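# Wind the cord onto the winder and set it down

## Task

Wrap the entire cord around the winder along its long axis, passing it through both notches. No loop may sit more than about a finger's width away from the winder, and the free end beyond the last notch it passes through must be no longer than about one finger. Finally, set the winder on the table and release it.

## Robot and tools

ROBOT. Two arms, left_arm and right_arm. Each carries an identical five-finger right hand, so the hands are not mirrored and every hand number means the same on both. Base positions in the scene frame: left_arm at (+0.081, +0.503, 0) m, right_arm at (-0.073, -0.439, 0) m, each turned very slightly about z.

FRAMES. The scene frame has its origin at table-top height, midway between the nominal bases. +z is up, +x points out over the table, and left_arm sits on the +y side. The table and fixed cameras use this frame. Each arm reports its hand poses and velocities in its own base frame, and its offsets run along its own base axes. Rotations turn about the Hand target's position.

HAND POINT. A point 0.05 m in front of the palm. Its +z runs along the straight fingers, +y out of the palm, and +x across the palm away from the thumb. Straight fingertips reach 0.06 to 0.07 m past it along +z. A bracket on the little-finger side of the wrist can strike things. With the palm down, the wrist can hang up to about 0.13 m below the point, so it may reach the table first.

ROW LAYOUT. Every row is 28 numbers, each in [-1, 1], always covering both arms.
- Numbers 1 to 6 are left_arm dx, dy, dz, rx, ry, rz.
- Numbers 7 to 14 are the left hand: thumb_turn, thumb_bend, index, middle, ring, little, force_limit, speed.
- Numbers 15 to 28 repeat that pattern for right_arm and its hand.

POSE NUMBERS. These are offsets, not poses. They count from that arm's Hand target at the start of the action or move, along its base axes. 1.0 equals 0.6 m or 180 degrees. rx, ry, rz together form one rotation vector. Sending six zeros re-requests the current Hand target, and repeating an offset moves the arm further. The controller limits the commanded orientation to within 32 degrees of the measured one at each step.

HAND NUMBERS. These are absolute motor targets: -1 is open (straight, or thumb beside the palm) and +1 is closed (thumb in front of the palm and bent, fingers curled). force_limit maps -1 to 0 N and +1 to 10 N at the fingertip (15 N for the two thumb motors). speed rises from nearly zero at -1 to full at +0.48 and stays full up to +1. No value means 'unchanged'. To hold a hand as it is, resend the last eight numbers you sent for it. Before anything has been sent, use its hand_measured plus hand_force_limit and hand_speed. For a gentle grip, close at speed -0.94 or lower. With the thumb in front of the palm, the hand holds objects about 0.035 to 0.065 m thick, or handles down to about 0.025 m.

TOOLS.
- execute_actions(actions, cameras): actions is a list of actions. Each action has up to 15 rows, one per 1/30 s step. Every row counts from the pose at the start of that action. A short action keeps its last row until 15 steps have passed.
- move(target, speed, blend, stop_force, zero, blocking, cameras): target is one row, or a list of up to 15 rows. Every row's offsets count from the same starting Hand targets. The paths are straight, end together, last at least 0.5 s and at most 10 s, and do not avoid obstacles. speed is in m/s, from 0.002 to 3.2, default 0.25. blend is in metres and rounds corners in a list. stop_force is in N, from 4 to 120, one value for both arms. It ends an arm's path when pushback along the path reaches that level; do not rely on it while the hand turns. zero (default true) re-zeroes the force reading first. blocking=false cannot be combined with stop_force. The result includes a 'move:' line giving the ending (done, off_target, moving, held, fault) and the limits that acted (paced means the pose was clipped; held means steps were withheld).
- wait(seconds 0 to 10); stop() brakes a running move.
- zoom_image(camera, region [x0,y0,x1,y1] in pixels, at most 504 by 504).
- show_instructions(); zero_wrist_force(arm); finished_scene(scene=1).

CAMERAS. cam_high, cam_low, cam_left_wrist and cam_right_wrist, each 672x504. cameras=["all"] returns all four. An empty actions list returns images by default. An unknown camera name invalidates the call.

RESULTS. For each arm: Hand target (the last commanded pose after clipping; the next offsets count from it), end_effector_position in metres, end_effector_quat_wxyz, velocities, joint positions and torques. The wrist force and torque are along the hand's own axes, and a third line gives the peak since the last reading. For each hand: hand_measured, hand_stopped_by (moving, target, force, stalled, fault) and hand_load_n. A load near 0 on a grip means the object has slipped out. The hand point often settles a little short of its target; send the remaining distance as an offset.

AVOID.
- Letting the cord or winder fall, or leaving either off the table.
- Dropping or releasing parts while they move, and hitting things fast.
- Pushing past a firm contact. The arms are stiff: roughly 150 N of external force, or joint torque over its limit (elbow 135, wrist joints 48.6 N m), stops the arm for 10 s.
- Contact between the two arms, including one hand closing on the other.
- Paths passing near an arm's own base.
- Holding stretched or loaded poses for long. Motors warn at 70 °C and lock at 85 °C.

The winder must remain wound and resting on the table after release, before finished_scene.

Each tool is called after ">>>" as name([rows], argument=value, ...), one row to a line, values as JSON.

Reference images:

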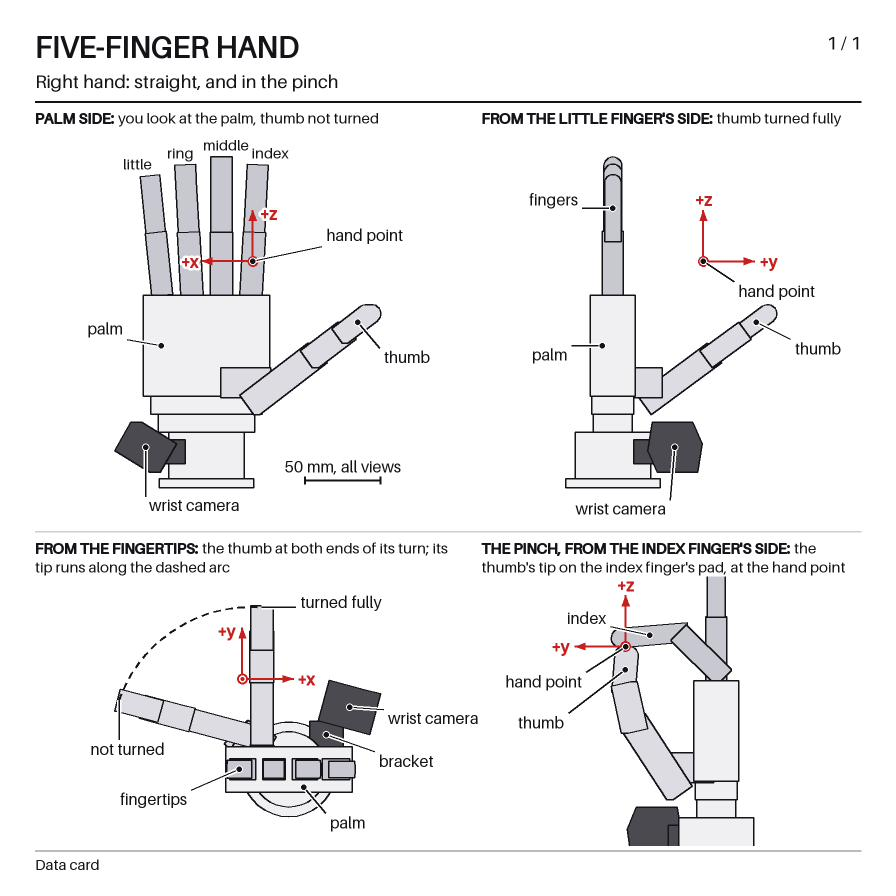

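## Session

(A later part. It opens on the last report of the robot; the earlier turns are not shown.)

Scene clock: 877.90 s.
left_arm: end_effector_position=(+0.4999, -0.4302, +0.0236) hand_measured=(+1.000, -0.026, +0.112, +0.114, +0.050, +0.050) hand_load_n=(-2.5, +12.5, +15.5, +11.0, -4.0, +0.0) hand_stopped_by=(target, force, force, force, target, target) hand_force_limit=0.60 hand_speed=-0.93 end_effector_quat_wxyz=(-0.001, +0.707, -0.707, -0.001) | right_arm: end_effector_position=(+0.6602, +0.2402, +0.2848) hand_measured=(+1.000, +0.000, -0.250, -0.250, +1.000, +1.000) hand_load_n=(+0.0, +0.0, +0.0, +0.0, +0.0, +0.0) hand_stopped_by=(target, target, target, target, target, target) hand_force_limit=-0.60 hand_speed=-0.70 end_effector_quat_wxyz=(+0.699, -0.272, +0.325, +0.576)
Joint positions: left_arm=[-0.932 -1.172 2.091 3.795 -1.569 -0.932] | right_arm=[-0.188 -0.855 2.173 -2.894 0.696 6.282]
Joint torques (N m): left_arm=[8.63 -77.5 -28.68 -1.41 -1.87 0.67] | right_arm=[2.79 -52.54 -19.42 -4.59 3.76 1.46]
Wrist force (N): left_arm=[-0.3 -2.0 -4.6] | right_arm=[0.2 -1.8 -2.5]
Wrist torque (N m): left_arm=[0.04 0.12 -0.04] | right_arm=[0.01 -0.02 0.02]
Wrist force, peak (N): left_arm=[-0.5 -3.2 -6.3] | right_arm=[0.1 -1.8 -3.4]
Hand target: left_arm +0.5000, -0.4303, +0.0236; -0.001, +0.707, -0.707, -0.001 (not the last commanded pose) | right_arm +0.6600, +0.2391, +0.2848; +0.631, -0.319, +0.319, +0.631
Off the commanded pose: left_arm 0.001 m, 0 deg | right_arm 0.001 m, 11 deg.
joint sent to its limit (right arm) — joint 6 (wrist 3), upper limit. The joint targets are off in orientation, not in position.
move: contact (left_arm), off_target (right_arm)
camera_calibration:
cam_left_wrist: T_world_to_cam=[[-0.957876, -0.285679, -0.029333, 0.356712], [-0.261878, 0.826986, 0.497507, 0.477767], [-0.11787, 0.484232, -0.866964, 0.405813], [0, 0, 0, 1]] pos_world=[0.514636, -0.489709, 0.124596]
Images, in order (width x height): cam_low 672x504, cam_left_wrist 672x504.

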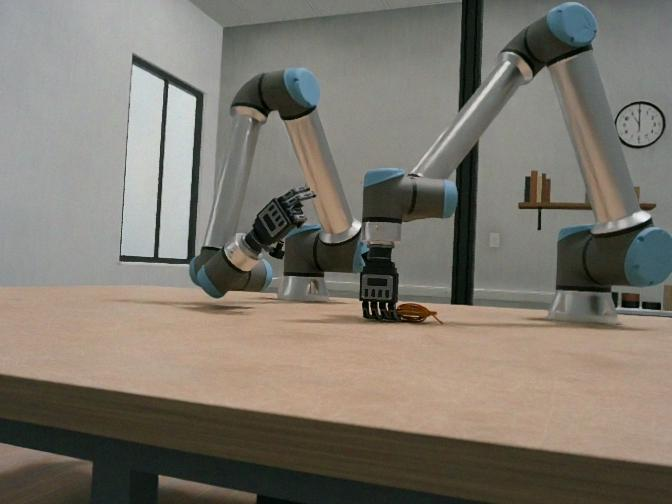

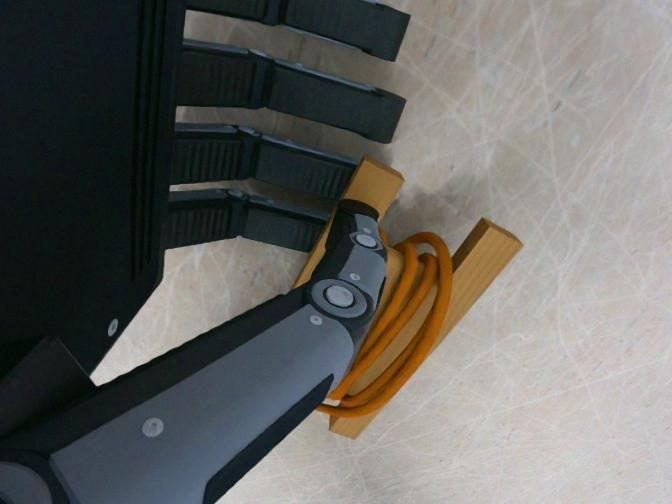

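>>> move([
  [0,0,0.25,0,0,0,1,0.2,0.65,0.6,0.05,0.05,0.6,-0.93,0,0,0,0,0,0,1,0,-0.25,-0.25,1,1,-0.6,-0.7],
  [0,0.017,0.7937,-0.2952,0,0,1,0.2,0.65,0.6,0.05,0.05,0.6,-0.93,0,0,0,0,0,0,1,0,-0.25,-0.25,1,1,-0.6,-0.7],
], speed=0.15, blend=[0.03,0], cameras=["cam_left_wrist","cam_low","cam_right_wrist"])

>>> zoom_image(camera="cam_low", region=[395, 90, 455, 180])

>>> zoom_image(camera="cam_left_wrist", region=[240, 180, 560, 480])

Scene clock: 885.93 s.
left_arm: end_effector_position=(+0.5000, -0.4201, +0.4997) hand_measured=(+1.000, -0.026, +0.112, +0.114, +0.050, +0.050) hand_load_n=(-2.5, +12.5, +15.5, +11.0, +0.0, +0.0) hand_stopped_by=(target, force, force, force, target, target) hand_force_limit=0.60 hand_speed=-0.93 end_effector_quat_wxyz=(+0.316, +0.633, -0.633, +0.315) end_effector_velocity=(+0.000, +0.000, +0.001) end_effector_angular_velocity=(-0.005, +0.000, +0.000) | right_arm: end_effector_position=(+0.6602, +0.2402, +0.2848) hand_measured=(+1.000, +0.000, -0.250, -0.250, +1.000, +1.000) hand_load_n=(+0.0, +0.0, +0.0, -0.5, +0.0, +0.0) hand_stopped_by=(target, target, target, target, target, target) hand_force_limit=-0.60 hand_speed=-0.70 end_effector_quat_wxyz=(+0.699, -0.272, +0.325, +0.576)
Joint positions: left_arm=[-0.675 -1.662 1.987 3.696 -2.244 -0.927] | right_arm=[-0.188 -0.855 2.173 -2.894 0.696 6.282]
Joint velocities: left_arm=[0.001 0.001 0 -0.005 -0.003 -0.002] | right_arm=[within noise]
Joint torques (N m): left_arm=[17.38 -51.49 -53.3 -6.44 -4.89 -2.48] | right_arm=[1.16 -52.18 -19.83 -4.03 3.94 1.55]
Wrist force (N): left_arm=[0.8 -0.5 -0.4] | right_arm=[0.3 -2.2 -2.7]
Wrist torque (N m): left_arm=[0.08 -0.09 -0.11] | right_arm=[-0.04 -0.03 0.02]
Wrist force, peak (N): left_arm=[0.0 -2.2 -5.0] | right_arm=[0.4 -2.0 -3.4]
Hand target: left_arm +0.5000, -0.4201, +0.4999; +0.316, +0.633, -0.632, +0.316 | right_arm +0.6600, +0.2391, +0.2848; +0.631, -0.319, +0.319, +0.631
Off the commanded pose: left_arm 0.000 m, 0 deg | right_arm 0.001 m, 11 deg.
joint sent to its limit (right arm) — joint 6 (wrist 3), upper limit. The joint targets are off in orientation, not in position.
move: off_target (right_arm)
camera_calibration:
cam_left_wrist: T_world_to_cam=[[-0.957875, -0.194947, 0.210883, 0.291669], [-0.261884, 0.894311, -0.362802, 0.690659], [-0.117868, -0.402746, -0.907691, 0.461369], [0, 0, 0, 1]] pos_world=[0.514636, -0.374989, 0.607845]
cam_right_wrist: T_world_to_cam=[[-0.936679, 0.322808, -0.13575, 0.58399], [-0.348821, -0.894301, 0.280265, 0.362086], [-0.0309296, 0.309871, 0.950275, -0.20655], [0, 0, 0, 1]] pos_world=[0.666926, 0.199301, 0.174076]
Images, in order (width x height): cam_low 672x504, cam_left_wrist 672x504, cam_right_wrist 672x504.

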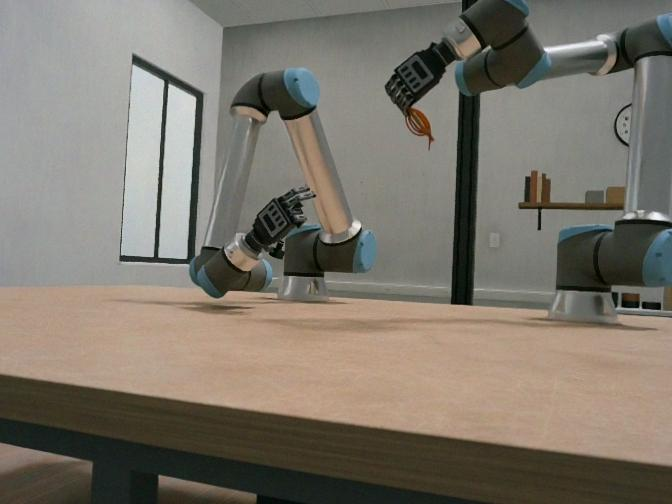

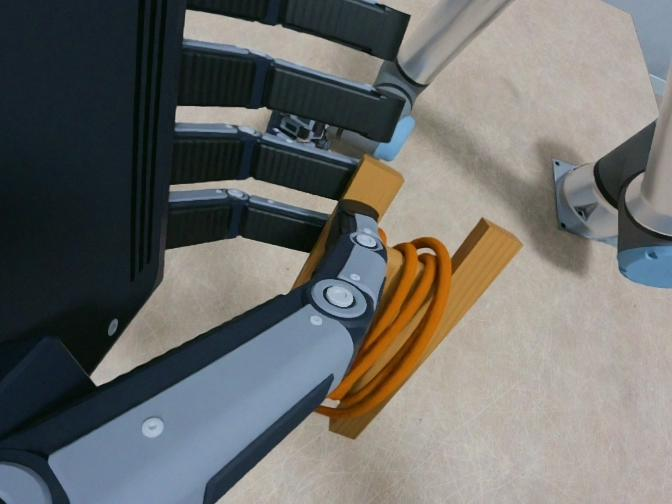

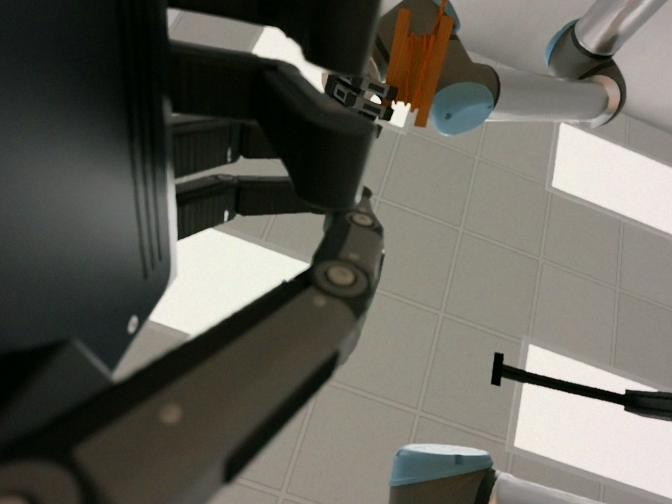

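Scaled by 5.600 from the camera's 672x504 image, which has a finer 960x720 frame.

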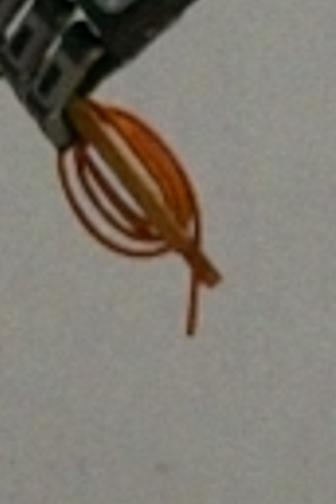

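Scaled by 1.575 from the camera's 672x504 image, which has a finer 960x720 frame.

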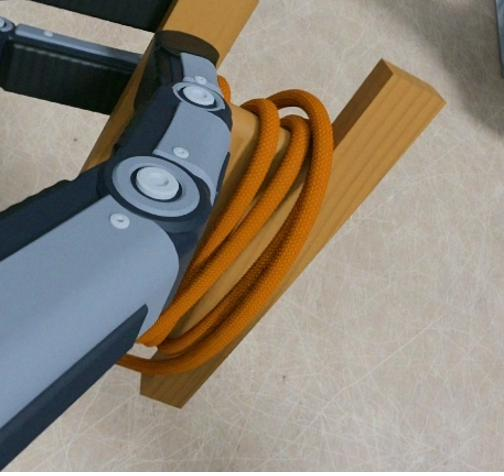

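>>> zoom_image(camera="cam_right_wrist", region=[360, 0, 500, 140])

Scaled by 3.600 from the camera's 672x504 image, which has a finer 960x720 frame.

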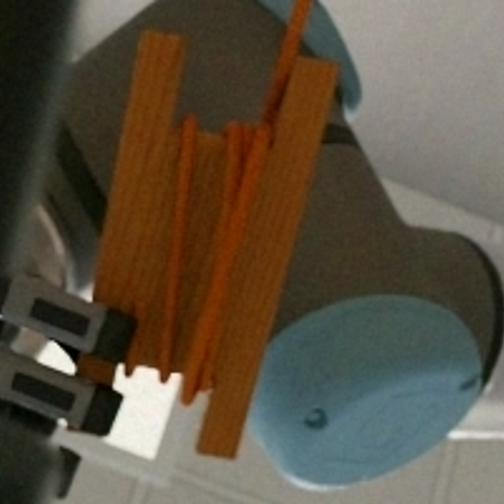

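>>> move(target=[0,0,0,0,0,0,1,0.2,0.65,0.6,0.05,0.05,0.6,-0.93,0,0.335,0.083,0,0,0,1,0,-0.25,-0.25,1,1,-0.6,-0.7], speed=0.2, cameras=["cam_right_wrist"])

>>> zoom_image(camera="cam_right_wrist", region=[320, 60, 520, 320])

Scene clock: 888.17 s.
left_arm: end_effector_position=(+0.5000, -0.4201, +0.4999) hand_measured=(+1.000, -0.026, +0.112, +0.114, +0.050, +0.050) hand_load_n=(-2.5, +12.5, +15.5, +11.0, +0.0, +0.0) hand_stopped_by=(target, force, force, force, target, target) hand_force_limit=0.60 hand_speed=-0.93 end_effector_quat_wxyz=(+0.316, +0.633, -0.632, +0.316) | right_arm: end_effector_position=(+0.6600, +0.4399, +0.3346) hand_measured=(+1.000, +0.000, -0.250, -0.250, +1.000, +1.000) hand_load_n=(+0.0, +0.0, +0.0, +0.0, +0.0, +0.0) hand_stopped_by=(target, target, target, target, target, target) hand_force_limit=-0.60 hand_speed=-0.70 end_effector_quat_wxyz=(+0.631, -0.319, +0.319, +0.631)
Joint positions: left_arm=[-0.675 -1.662 1.987 3.695 -2.244 -0.927] | right_arm=[0.094 -0.94 2.039 -2.543 0.64 6.126]
Joint torques (N m): left_arm=[16.29 -52.07 -52.16 -5.98 -4.69 -3.7] | right_arm=[7.69 -77.4 -28.13 -2.49 -1.83 -2.65]
Wrist force (N): left_arm=[1.0 -0.6 -0.6] | right_arm=[0.4 -1.5 -2.7]
Wrist torque (N m): left_arm=[0.08 -0.10 -0.12] | right_arm=[0.08 -0.03 0.30]
Wrist force, peak (N): left_arm=[1.2 -0.8 -1.0] | right_arm=[-0.3 -2.2 -4.0]
Hand target: left_arm +0.5000, -0.4201, +0.4999; +0.316, +0.633, -0.632, +0.316 | right_arm +0.6600, +0.4401, +0.3346; +0.631, -0.319, +0.319, +0.631
Off the commanded pose: left_arm 0.000 m, 0 deg | right_arm 0.000 m, 0 deg.
move: done
camera_calibration:
cam_right_wrist: T_world_to_cam=[[-0.981501, 0.132309, -0.138387, 0.640364], [-0.172461, -0.924877, 0.33891, 0.40417], [-0.0831505, 0.356507, 0.930585, -0.295271], [0, 0, 0, 1]] pos_world=[0.673669, 0.394348, 0.226416]
Images, in order (width x height): cam_right_wrist 672x504.

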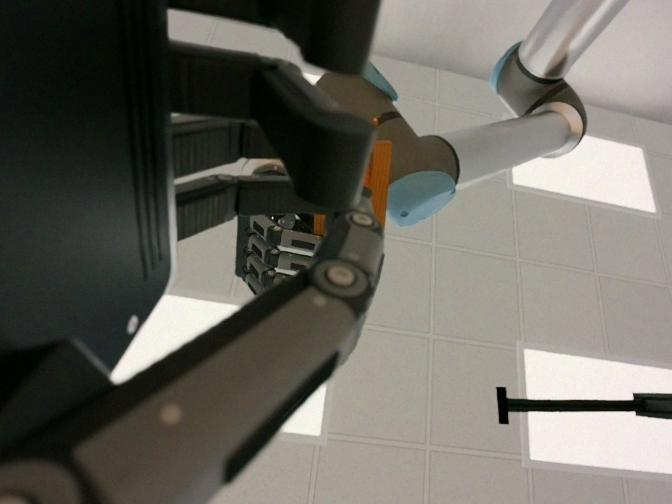

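Scaled by 1.938 from the camera's 672x504 image, which has a finer 960x720 frame.

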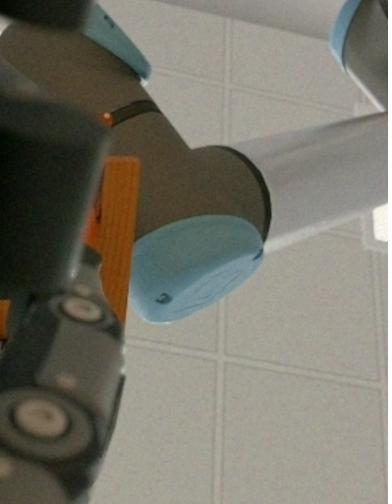

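>>> move([
  [0,0,0,0,0,0,1,0.2,0.65,0.6,0.05,0.05,0.6,-0.93,-0.028,0.082,0.052,0,0,0,1,0,-0.6,-0.6,1,1,-0.6,-0.7],
  [0,0,0,0,0,0,1,0.2,0.65,0.6,0.05,0.05,0.6,-0.93,-0.028,0.182,0.127,0,0,0,1,0,-0.6,-0.6,1,1,-0.6,-0.7],
], speed=[0.15,0.08], blend=[0.01,0], cameras=["cam_right_wrist","cam_low","cam_left_wrist"])

>>> zoom_image(camera="cam_right_wrist", region=[280, 100, 500, 400])

>>> zoom_image(camera="cam_low", region=[360, 90, 455, 220])

Scene clock: 891.03 s.
left_arm: end_effector_position=(+0.5000, -0.4201, +0.4999) hand_measured=(+1.000, -0.026, +0.112, +0.114, +0.050, +0.050) hand_load_n=(-2.5, +12.5, +15.5, +11.0, +0.0, +0.0) hand_stopped_by=(target, force, force, force, target, target) hand_force_limit=0.60 hand_speed=-0.93 end_effector_quat_wxyz=(+0.316, +0.633, -0.632, +0.316) | right_arm: end_effector_position=(+0.6432, +0.5492, +0.4108) hand_measured=(+1.000, +0.000, -0.600, -0.600, +1.000, +1.000) hand_load_n=(+0.0, +0.0, +0.0, +0.0, +0.0, +0.0) hand_stopped_by=(target, target, target, target, target, target) hand_force_limit=-0.60 hand_speed=-0.70 end_effector_quat_wxyz=(+0.631, -0.319, +0.319, +0.631)
Joint positions: left_arm=[-0.675 -1.662 1.987 3.695 -2.244 -0.927] | right_arm=[0.241 -1.058 1.964 -2.164 0.672 5.891]
Joint torques (N m): left_arm=[16.17 -49.2 -49.36 -5.68 -4.74 -3.45] | right_arm=[10.69 -77.1 -35.35 -2.5 3.96 -2.31]
Wrist force (N): left_arm=[1.0 -0.7 -0.6] | right_arm=[0.7 -1.6 -2.8]
Wrist torque (N m): left_arm=[0.06 -0.11 -0.11] | right_arm=[0.05 -0.07 0.28]
Wrist force, peak (N): left_arm=[1.3 -0.8 -0.6] | right_arm=[0.4 -1.8 -4.1]
Hand target: left_arm +0.5000, -0.4201, +0.4999; +0.316, +0.633, -0.632, +0.316 | right_arm +0.6432, +0.5493, +0.4108; +0.631, -0.319, +0.319, +0.631
Off the commanded pose: left_arm 0.000 m, 0 deg | right_arm 0.000 m, 0 deg.
move: done
camera_calibration:
cam_left_wrist: T_world_to_cam=[[-0.957878, -0.194839, 0.210968, 0.291637], [-0.261871, 0.89415, -0.363206, 0.690821], [-0.11787, -0.403154, -0.907509, 0.461329], [0, 0, 0, 1]] pos_world=[0.514636, -0.374889, 0.608045]
cam_right_wrist: T_world_to_cam=[[-0.981509, 0.132183, -0.138445, 0.620044], [-0.172363, -0.924896, 0.338908, 0.476424], [-0.0832495, 0.356504, 0.930577, -0.406348], [0, 0, 0, 1]] pos_world=[0.656869, 0.503548, 0.302516]
Images, in order (width x height): cam_low 672x504, cam_left_wrist 672x504, cam_right_wrist 672x504.

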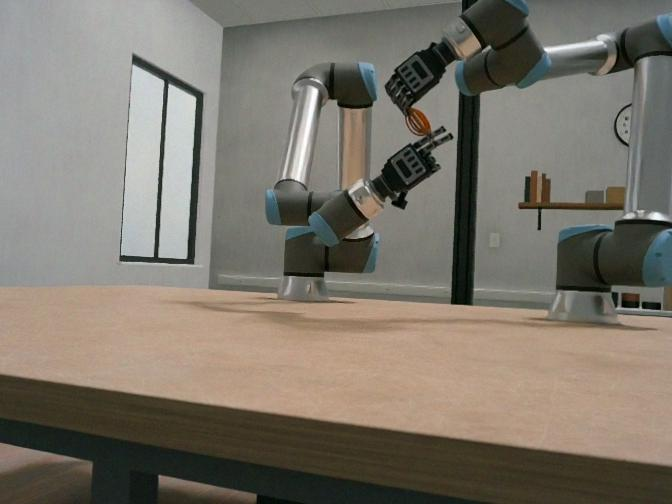

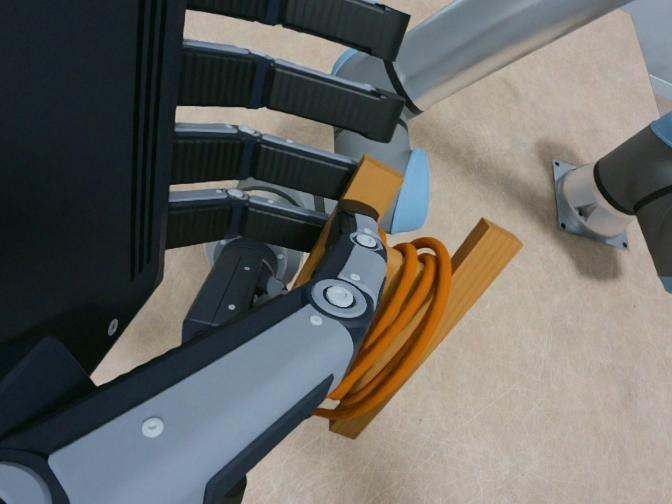

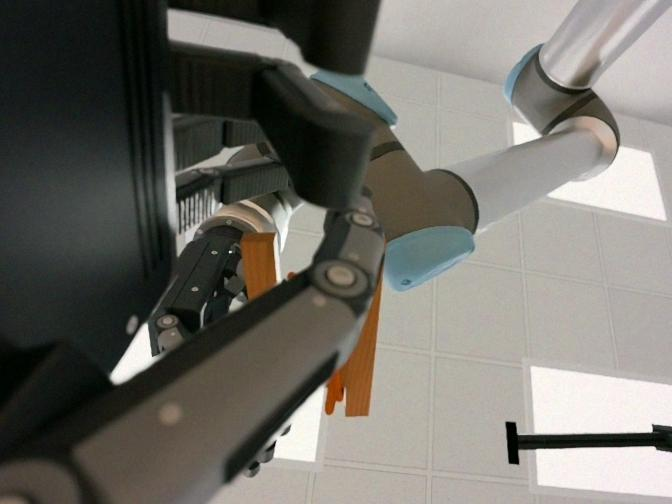

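Scaled by 1.680 from the camera's 672x504 image, which has a finer 960x720 frame.

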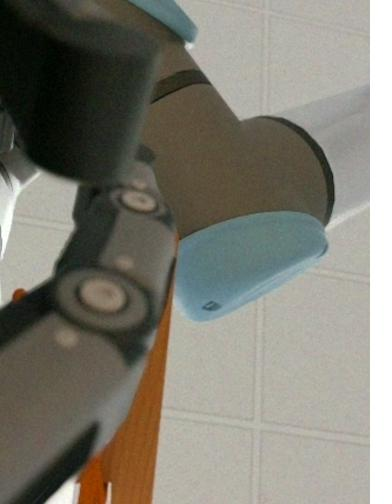

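Scaled by 3.877 from the camera's 672x504 image, which has a finer 960x720 frame.

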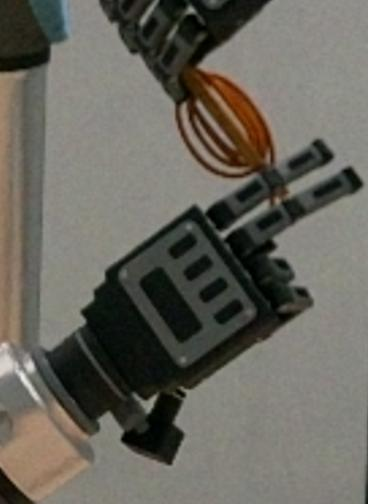

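>>> move(target=[0,0,0,0,0,0,1,0.2,0.65,0.6,0.05,0.05,0.6,-0.93,0,0,0,0,0,0,1,0,0.65,0.65,1,1,-0.3,-0.85], speed=0.08, cameras=["cam_right_wrist","cam_low","cam_left_wrist"])

>>> wait(seconds=2, cameras=["cam_right_wrist","cam_low","cam_left_wrist"])

>>> zoom_image(camera="cam_low", region=[360, 90, 455, 220])

>>> zoom_image(camera="cam_right_wrist", region=[280, 100, 500, 400])

Scene clock: 893.50 s.
left_arm: end_effector_position=(+0.5000, -0.4201, +0.4999) hand_measured=(+1.000, -0.026, +0.112, +0.114, +0.050, +0.050) hand_load_n=(-2.0, +12.5, +15.5, +11.0, +0.0, +0.0) hand_stopped_by=(target, force, force, force, target, target) hand_force_limit=0.60 hand_speed=-0.93 end_effector_quat_wxyz=(+0.316, +0.633, -0.632, +0.316) | right_arm: end_effector_position=(+0.6432, +0.5493, +0.4108) hand_measured=(+1.000, +0.000, +0.204, +0.232, +1.000, +1.000) hand_load_n=(-0.5, +1.0, +3.5, +7.5, +0.0, +0.0) hand_stopped_by=(target, target, force, force, target, target) hand_force_limit=-0.30 hand_speed=-0.85 end_effector_quat_wxyz=(+0.631, -0.319, +0.319, +0.631)
Joint positions: left_arm=[-0.675 -1.662 1.987 3.695 -2.244 -0.927] | right_arm=[0.241 -1.058 1.964 -2.164 0.672 5.89]
Joint torques (N m): left_arm=[16.75 -46.98 -47.43 -5.66 -4.07 -3.66] | right_arm=[9.83 -76.29 -32.65 -2.7 4.02 -2.38]
Wrist force (N): left_arm=[1.0 -0.8 -0.6] | right_arm=[0.5 -1.4 -3.0]
Wrist torque (N m): left_arm=[0.05 -0.10 -0.13] | right_arm=[0.10 -0.03 0.26]
Wrist force, peak (N): left_arm=[1.4 -0.6 -0.7] | right_arm=[1.1 -1.9 -3.1]
Hand target: left_arm +0.5000, -0.4201, +0.4999; +0.316, +0.633, -0.632, +0.316 | right_arm +0.6432, +0.5493, +0.4108; +0.631, -0.319, +0.319, +0.631
Off the commanded pose: left_arm 0.000 m, 0 deg | right_arm 0.000 m, 0 deg.
move: done
camera_calibration:
cam_left_wrist: T_world_to_cam=[[-0.957878, -0.194839, 0.210968, 0.291637], [-0.261871, 0.89415, -0.363206, 0.690821], [-0.11787, -0.403154, -0.907509, 0.461329], [0, 0, 0, 1]] pos_world=[0.514636, -0.374889, 0.608045]
cam_right_wrist: T_world_to_cam=[[-0.981492, 0.132274, -0.138479, 0.619998], [-0.172459, -0.924883, 0.338894, 0.476543], [-0.0832498, 0.356504, 0.930578, -0.406476], [0, 0, 0, 1]] pos_world=[0.656869, 0.503648, 0.302616]
Images, in order (width x height): cam_low 672x504, cam_left_wrist 672x504, cam_right_wrist 672x504.

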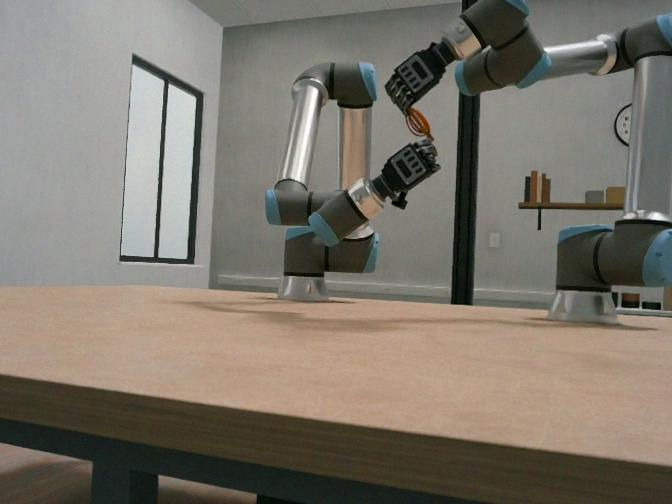

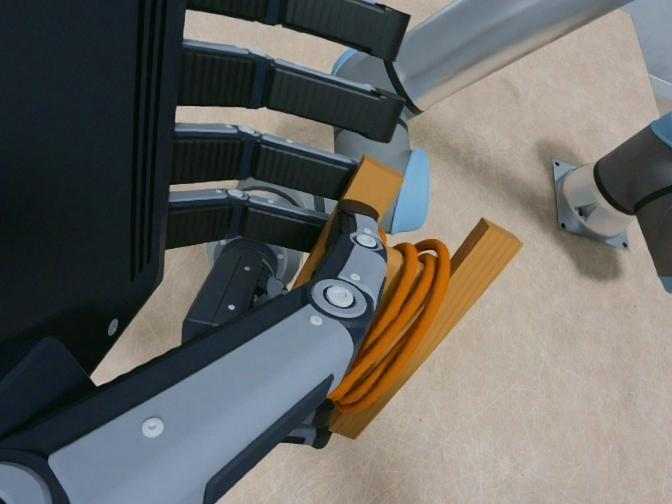

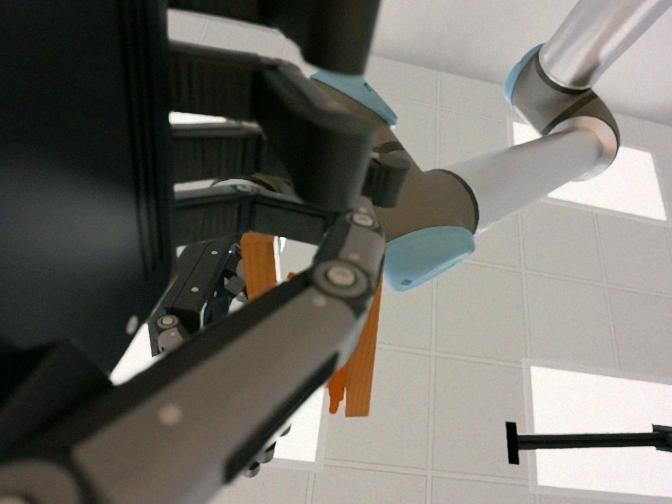

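Scene clock: 895.50 s.
left_arm: end_effector_position=(+0.5000, -0.4201, +0.4999) hand_measured=(+1.000, -0.026, +0.112, +0.114, +0.050, +0.050) hand_load_n=(-2.5, +12.5, +15.5, +11.0, +0.0, +0.0) hand_stopped_by=(target, force, force, force, target, target) hand_force_limit=0.60 hand_speed=-0.93 end_effector_quat_wxyz=(+0.316, +0.633, -0.632, +0.316) | right_arm: end_effector_position=(+0.6432, +0.5493, +0.4108) hand_measured=(+1.000, +0.000, +0.204, +0.232, +1.000, +1.000) hand_load_n=(-0.5, +1.0, +3.5, +7.5, +0.0, +0.0) hand_stopped_by=(target, target, force, force, target, target) hand_force_limit=-0.30 hand_speed=-0.85 end_effector_quat_wxyz=(+0.631, -0.319, +0.319, +0.631)
Joint positions: left_arm=[-0.675 -1.662 1.987 3.695 -2.244 -0.927] | right_arm=[0.241 -1.058 1.964 -2.164 0.672 5.89]
Joint torques (N m): left_arm=[15.4 -47.3 -47.37 -5.71 -4.49 -3.37] | right_arm=[8.1 -75.59 -30.27 -2.52 3.94 -2.5]
Wrist force (N): left_arm=[0.8 -0.6 -0.6] | right_arm=[0.7 -1.6 -2.5]
Wrist torque (N m): left_arm=[0.08 -0.08 -0.13] | right_arm=[0.03 -0.08 0.27]
Wrist force, peak (N): left_arm=[1.3 -0.7 -0.4] | right_arm=[0.5 -1.6 -3.4]
Hand target: left_arm +0.5000, -0.4201, +0.4999; +0.316, +0.633, -0.632, +0.316 | right_arm +0.6432, +0.5493, +0.4108; +0.631, -0.319, +0.319, +0.631
Off the commanded pose: left_arm 0.000 m, 0 deg | right_arm 0.000 m, 0 deg.
wait: 2.00 s; at rest by 0.17 s
camera_calibration:
cam_left_wrist: T_world_to_cam=[[-0.957878, -0.194839, 0.210968, 0.291637], [-0.261871, 0.89415, -0.363206, 0.690821], [-0.11787, -0.403154, -0.907509, 0.461329], [0, 0, 0, 1]] pos_world=[0.514636, -0.374889, 0.608045]
cam_right_wrist: T_world_to_cam=[[-0.981492, 0.132274, -0.138479, 0.619998], [-0.172459, -0.924883, 0.338894, 0.476543], [-0.0832498, 0.356504, 0.930578, -0.406476], [0, 0, 0, 1]] pos_world=[0.656869, 0.503648, 0.302616]
Images, in order (width x height): cam_low 672x504, cam_left_wrist 672x504, cam_right_wrist 672x504.

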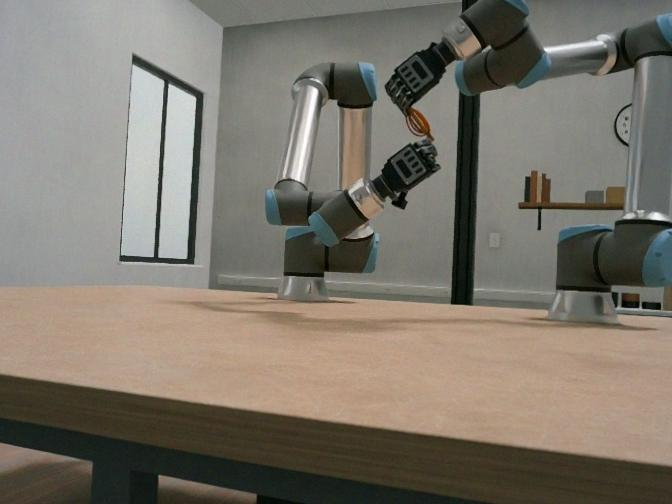

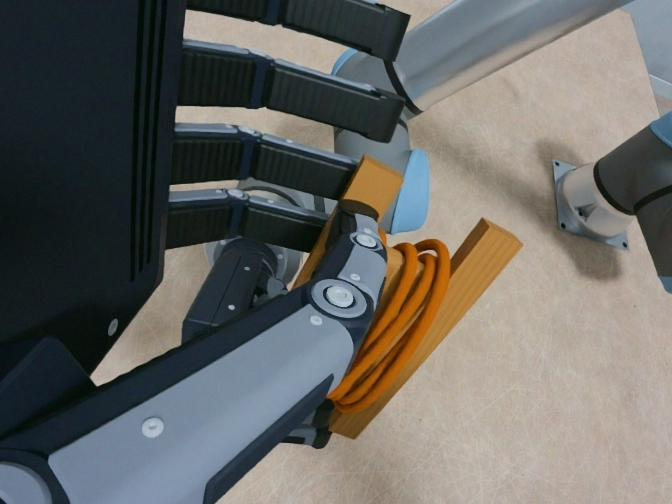

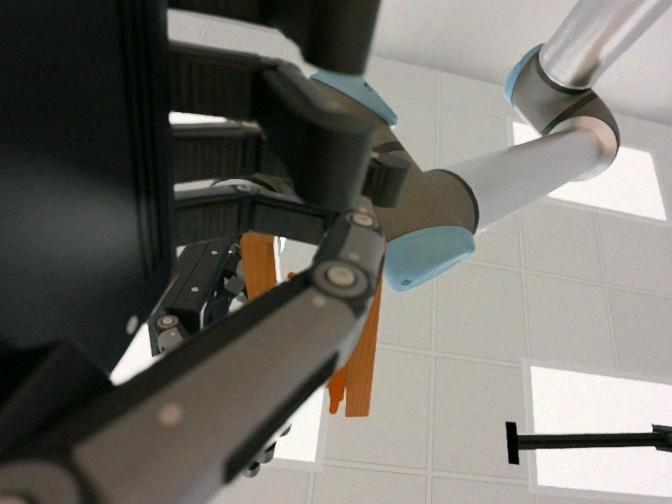

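Scaled by 3.877 from the camera's 672x504 image, which has a finer 960x720 frame.

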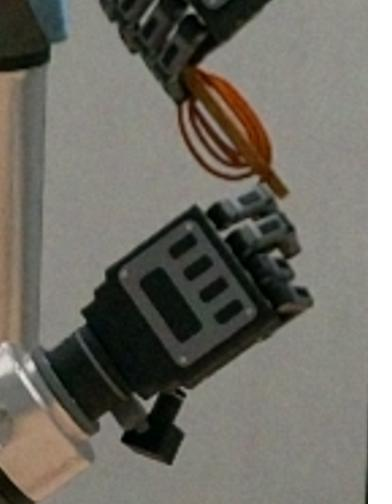

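Scaled by 1.680 from the camera's 672x504 image, which has a finer 960x720 frame.

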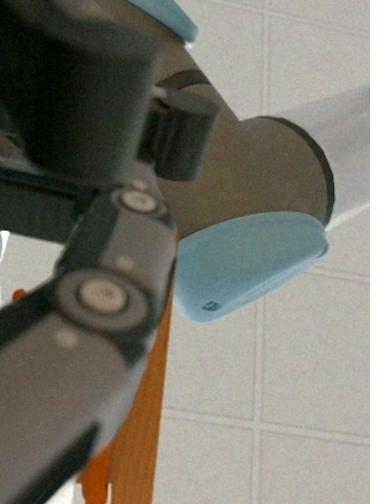

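>>> move(target=[0,0,0,0,0,0,1,0.2,0.65,0.6,0.05,0.05,0.6,-0.93,0.003,0.01,-0.028,0,0,0,1,0,0.65,0.65,1,1,-0.3,-0.85], speed=0.03, cameras=["cam_right_wrist","cam_low","cam_left_wrist"])

>>> zoom_image(camera="cam_low", region=[360, 90, 455, 220])

>>> zoom_image(camera="cam_left_wrist", region=[240, 180, 560, 480])

Scene clock: 896.73 s.
left_arm: end_effector_position=(+0.5000, -0.4201, +0.4999) hand_measured=(+1.000, -0.026, +0.112, +0.114, +0.050, +0.050) hand_load_n=(-2.5, +12.5, +15.5, +11.0, +0.0, +0.0) hand_stopped_by=(target, force, force, force, target, target) hand_force_limit=0.60 hand_speed=-0.93 end_effector_quat_wxyz=(+0.316, +0.633, -0.632, +0.316) | right_arm: end_effector_position=(+0.6450, +0.5552, +0.3942) hand_measured=(+1.000, +0.000, +0.204, +0.232, +1.000, +1.000) hand_load_n=(-0.5, +0.5, +3.5, +7.5, +0.0, +0.0) hand_stopped_by=(target, target, force, force, target, target) hand_force_limit=-0.30 hand_speed=-0.85 end_effector_quat_wxyz=(+0.631, -0.319, +0.319, +0.631)
Joint positions: left_arm=[-0.675 -1.662 1.987 3.695 -2.244 -0.927] | right_arm=[0.248 -1.031 1.958 -2.177 0.675 5.88]
Joint torques (N m): left_arm=[14.95 -47.16 -45.56 -5.7 -4.68 -3.29] | right_arm=[10.65 -54.24 -33.72 -6.12 3.99 -2.47]
Wrist force (N): left_arm=[1.1 -0.6 -0.6] | right_arm=[0.5 -1.4 -2.9]
Wrist torque (N m): left_arm=[0.06 -0.12 -0.10] | right_arm=[0.09 -0.05 0.28]
Wrist force, peak (N): left_arm=[0.9 -1.0 -1.0] | right_arm=[0.6 -1.9 -3.3]
Hand target: left_arm +0.5000, -0.4201, +0.4999; +0.316, +0.633, -0.632, +0.316 | right_arm +0.6450, +0.5553, +0.3940; +0.631, -0.319, +0.319, +0.631
Off the commanded pose: left_arm 0.000 m, 0 deg | right_arm 0.000 m, 0 deg.
move: done
camera_calibration:
cam_left_wrist: T_world_to_cam=[[-0.957878, -0.194839, 0.210968, 0.291637], [-0.261871, 0.89415, -0.363206, 0.690821], [-0.11787, -0.403154, -0.907509, 0.461329], [0, 0, 0, 1]] pos_world=[0.514636, -0.374889, 0.608045]
cam_right_wrist: T_world_to_cam=[[-0.981491, 0.13227, -0.138491, 0.618677], [-0.172468, -0.92485, 0.33898, 0.487993], [-0.0832465, 0.356591, 0.930544, -0.393054], [0, 0, 0, 1]] pos_world=[0.658669, 0.509647, 0.286016]
Images, in order (width x height): cam_low 672x504, cam_left_wrist 672x504, cam_right_wrist 672x504.

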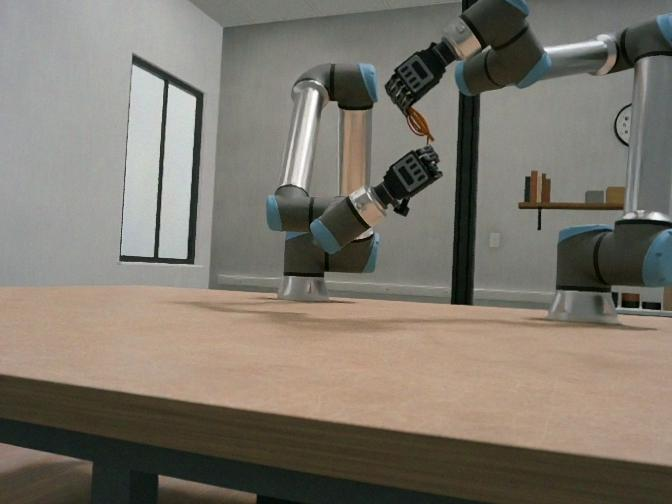

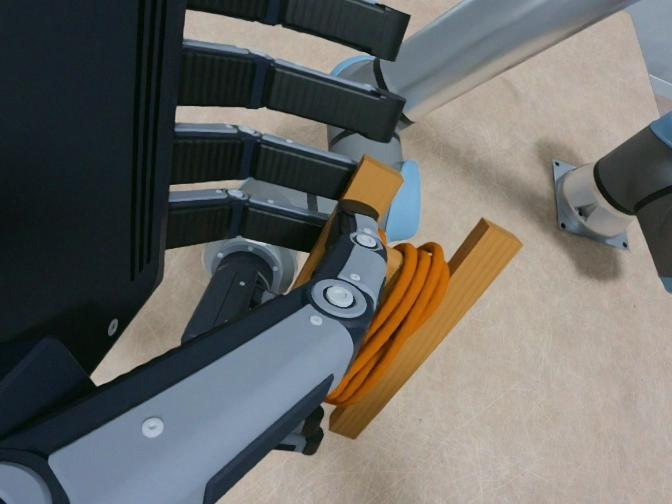

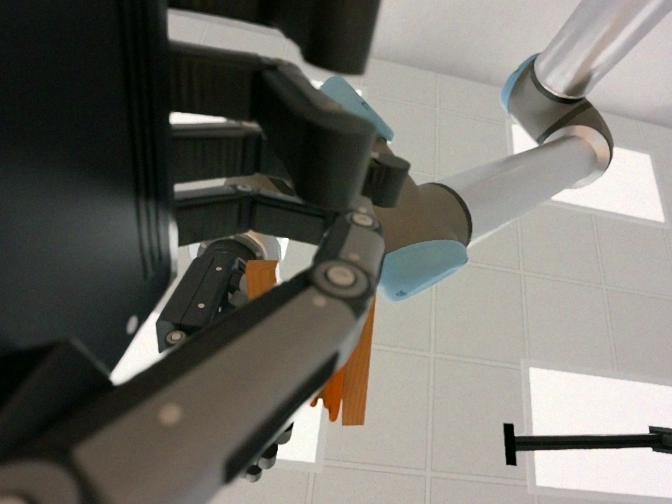

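Scaled by 3.877 from the camera's 672x504 image, which has a finer 960x720 frame.

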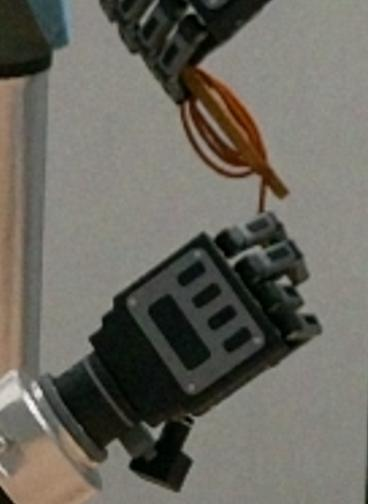

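Scaled by 1.575 from the camera's 672x504 image, which has a finer 960x720 frame.

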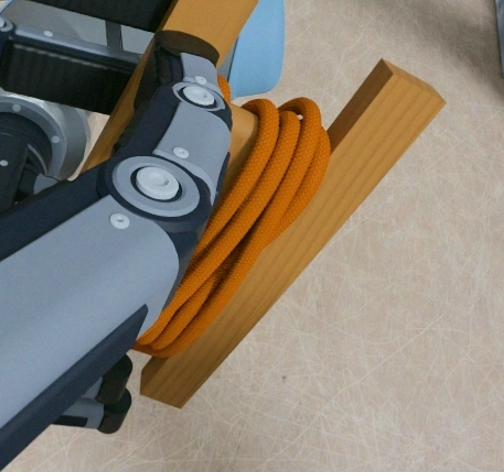

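>>> move(target=[0,0,0,0,0,0,1,0.2,0.65,0.6,0.05,0.05,0.6,-0.93,0.005,0.01,-0.042,0,0,0,1,0,0.65,0.65,1,1,-0.3,-0.85], speed=0.03, cameras=["cam_right_wrist","cam_low","cam_left_wrist"])

>>> zoom_image(camera="cam_low", region=[360, 90, 455, 220])

>>> zoom_image(camera="cam_left_wrist", region=[240, 180, 560, 480])

Scene clock: 898.23 s.
left_arm: end_effector_position=(+0.5000, -0.4201, +0.4999) hand_measured=(+1.000, -0.026, +0.112, +0.114, +0.050, +0.050) hand_load_n=(-2.5, +12.5, +15.5, +11.0, +0.0, +0.0) hand_stopped_by=(target, force, force, force, target, target) hand_force_limit=0.60 hand_speed=-0.93 end_effector_quat_wxyz=(+0.316, +0.633, -0.632, +0.316) | right_arm: end_effector_position=(+0.6480, +0.5612, +0.3690) hand_measured=(+1.000, +0.000, +0.204, +0.232, +1.000, +1.000) hand_load_n=(-1.0, +1.0, +3.5, +7.5, +0.0, +0.0) hand_stopped_by=(target, target, force, force, target, target) hand_force_limit=-0.30 hand_speed=-0.85 end_effector_quat_wxyz=(+0.631, -0.319, +0.319, +0.631)
Joint positions: left_arm=[-0.675 -1.662 1.987 3.695 -2.244 -0.927] | right_arm=[0.255 -0.99 1.95 -2.202 0.677 5.87]
Joint torques (N m): left_arm=[15.57 -46.31 -43.4 -5.71 -4.44 -3.54] | right_arm=[9.81 -55.4 -33.41 -5.49 4.05 -2.43]
Wrist force (N): left_arm=[0.9 -0.4 -0.7] | right_arm=[0.6 -1.8 -2.8]
Wrist torque (N m): left_arm=[0.11 -0.09 -0.11] | right_arm=[0.04 -0.08 0.28]
Wrist force, peak (N): left_arm=[1.3 -0.5 -0.9] | right_arm=[0.7 -1.7 -3.3]
Hand target: left_arm +0.5000, -0.4201, +0.4999; +0.316, +0.633, -0.632, +0.316 | right_arm +0.6480, +0.5613, +0.3688; +0.631, -0.319, +0.319, +0.631
Off the commanded pose: left_arm 0.000 m, 0 deg | right_arm 0.000 m, 0 deg.
move: done
camera_calibration:
cam_left_wrist: T_world_to_cam=[[-0.957878, -0.194839, 0.210968, 0.291637], [-0.261871, 0.89415, -0.363206, 0.690821], [-0.11787, -0.403154, -0.907509, 0.461329], [0, 0, 0, 1]] pos_world=[0.514636, -0.374889, 0.608045]
cam_right_wrist: T_world_to_cam=[[-0.981491, 0.13227, -0.138491, 0.617338], [-0.172468, -0.92485, 0.33898, 0.502602], [-0.0832465, 0.356591, 0.930544, -0.371495], [0, 0, 0, 1]] pos_world=[0.661669, 0.515647, 0.260816]
Images, in order (width x height): cam_low 672x504, cam_left_wrist 672x504, cam_right_wrist 672x504.

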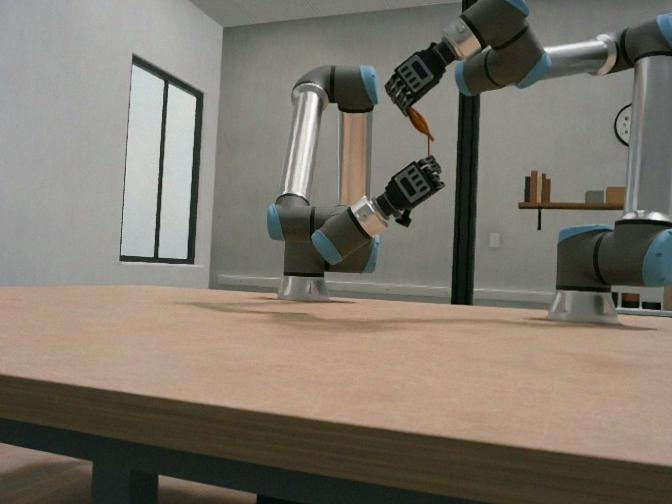

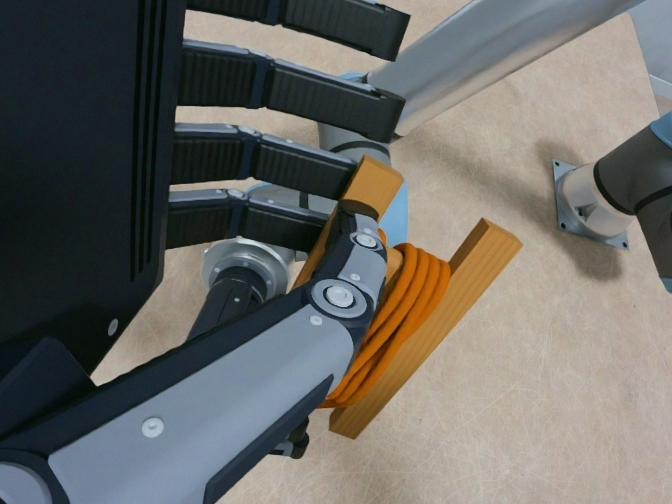

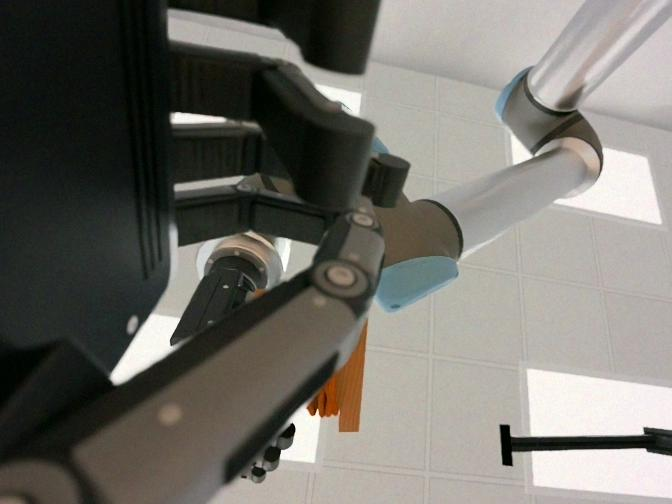

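Scaled by 3.877 from the camera's 672x504 image, which has a finer 960x720 frame.

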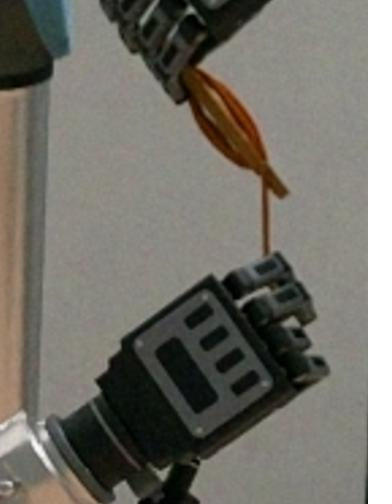

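Scaled by 1.575 from the camera's 672x504 image, which has a finer 960x720 frame.

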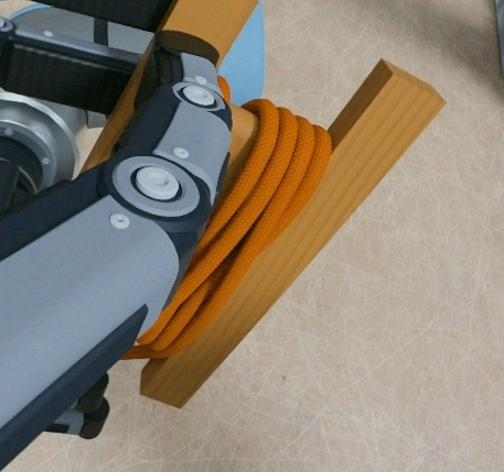

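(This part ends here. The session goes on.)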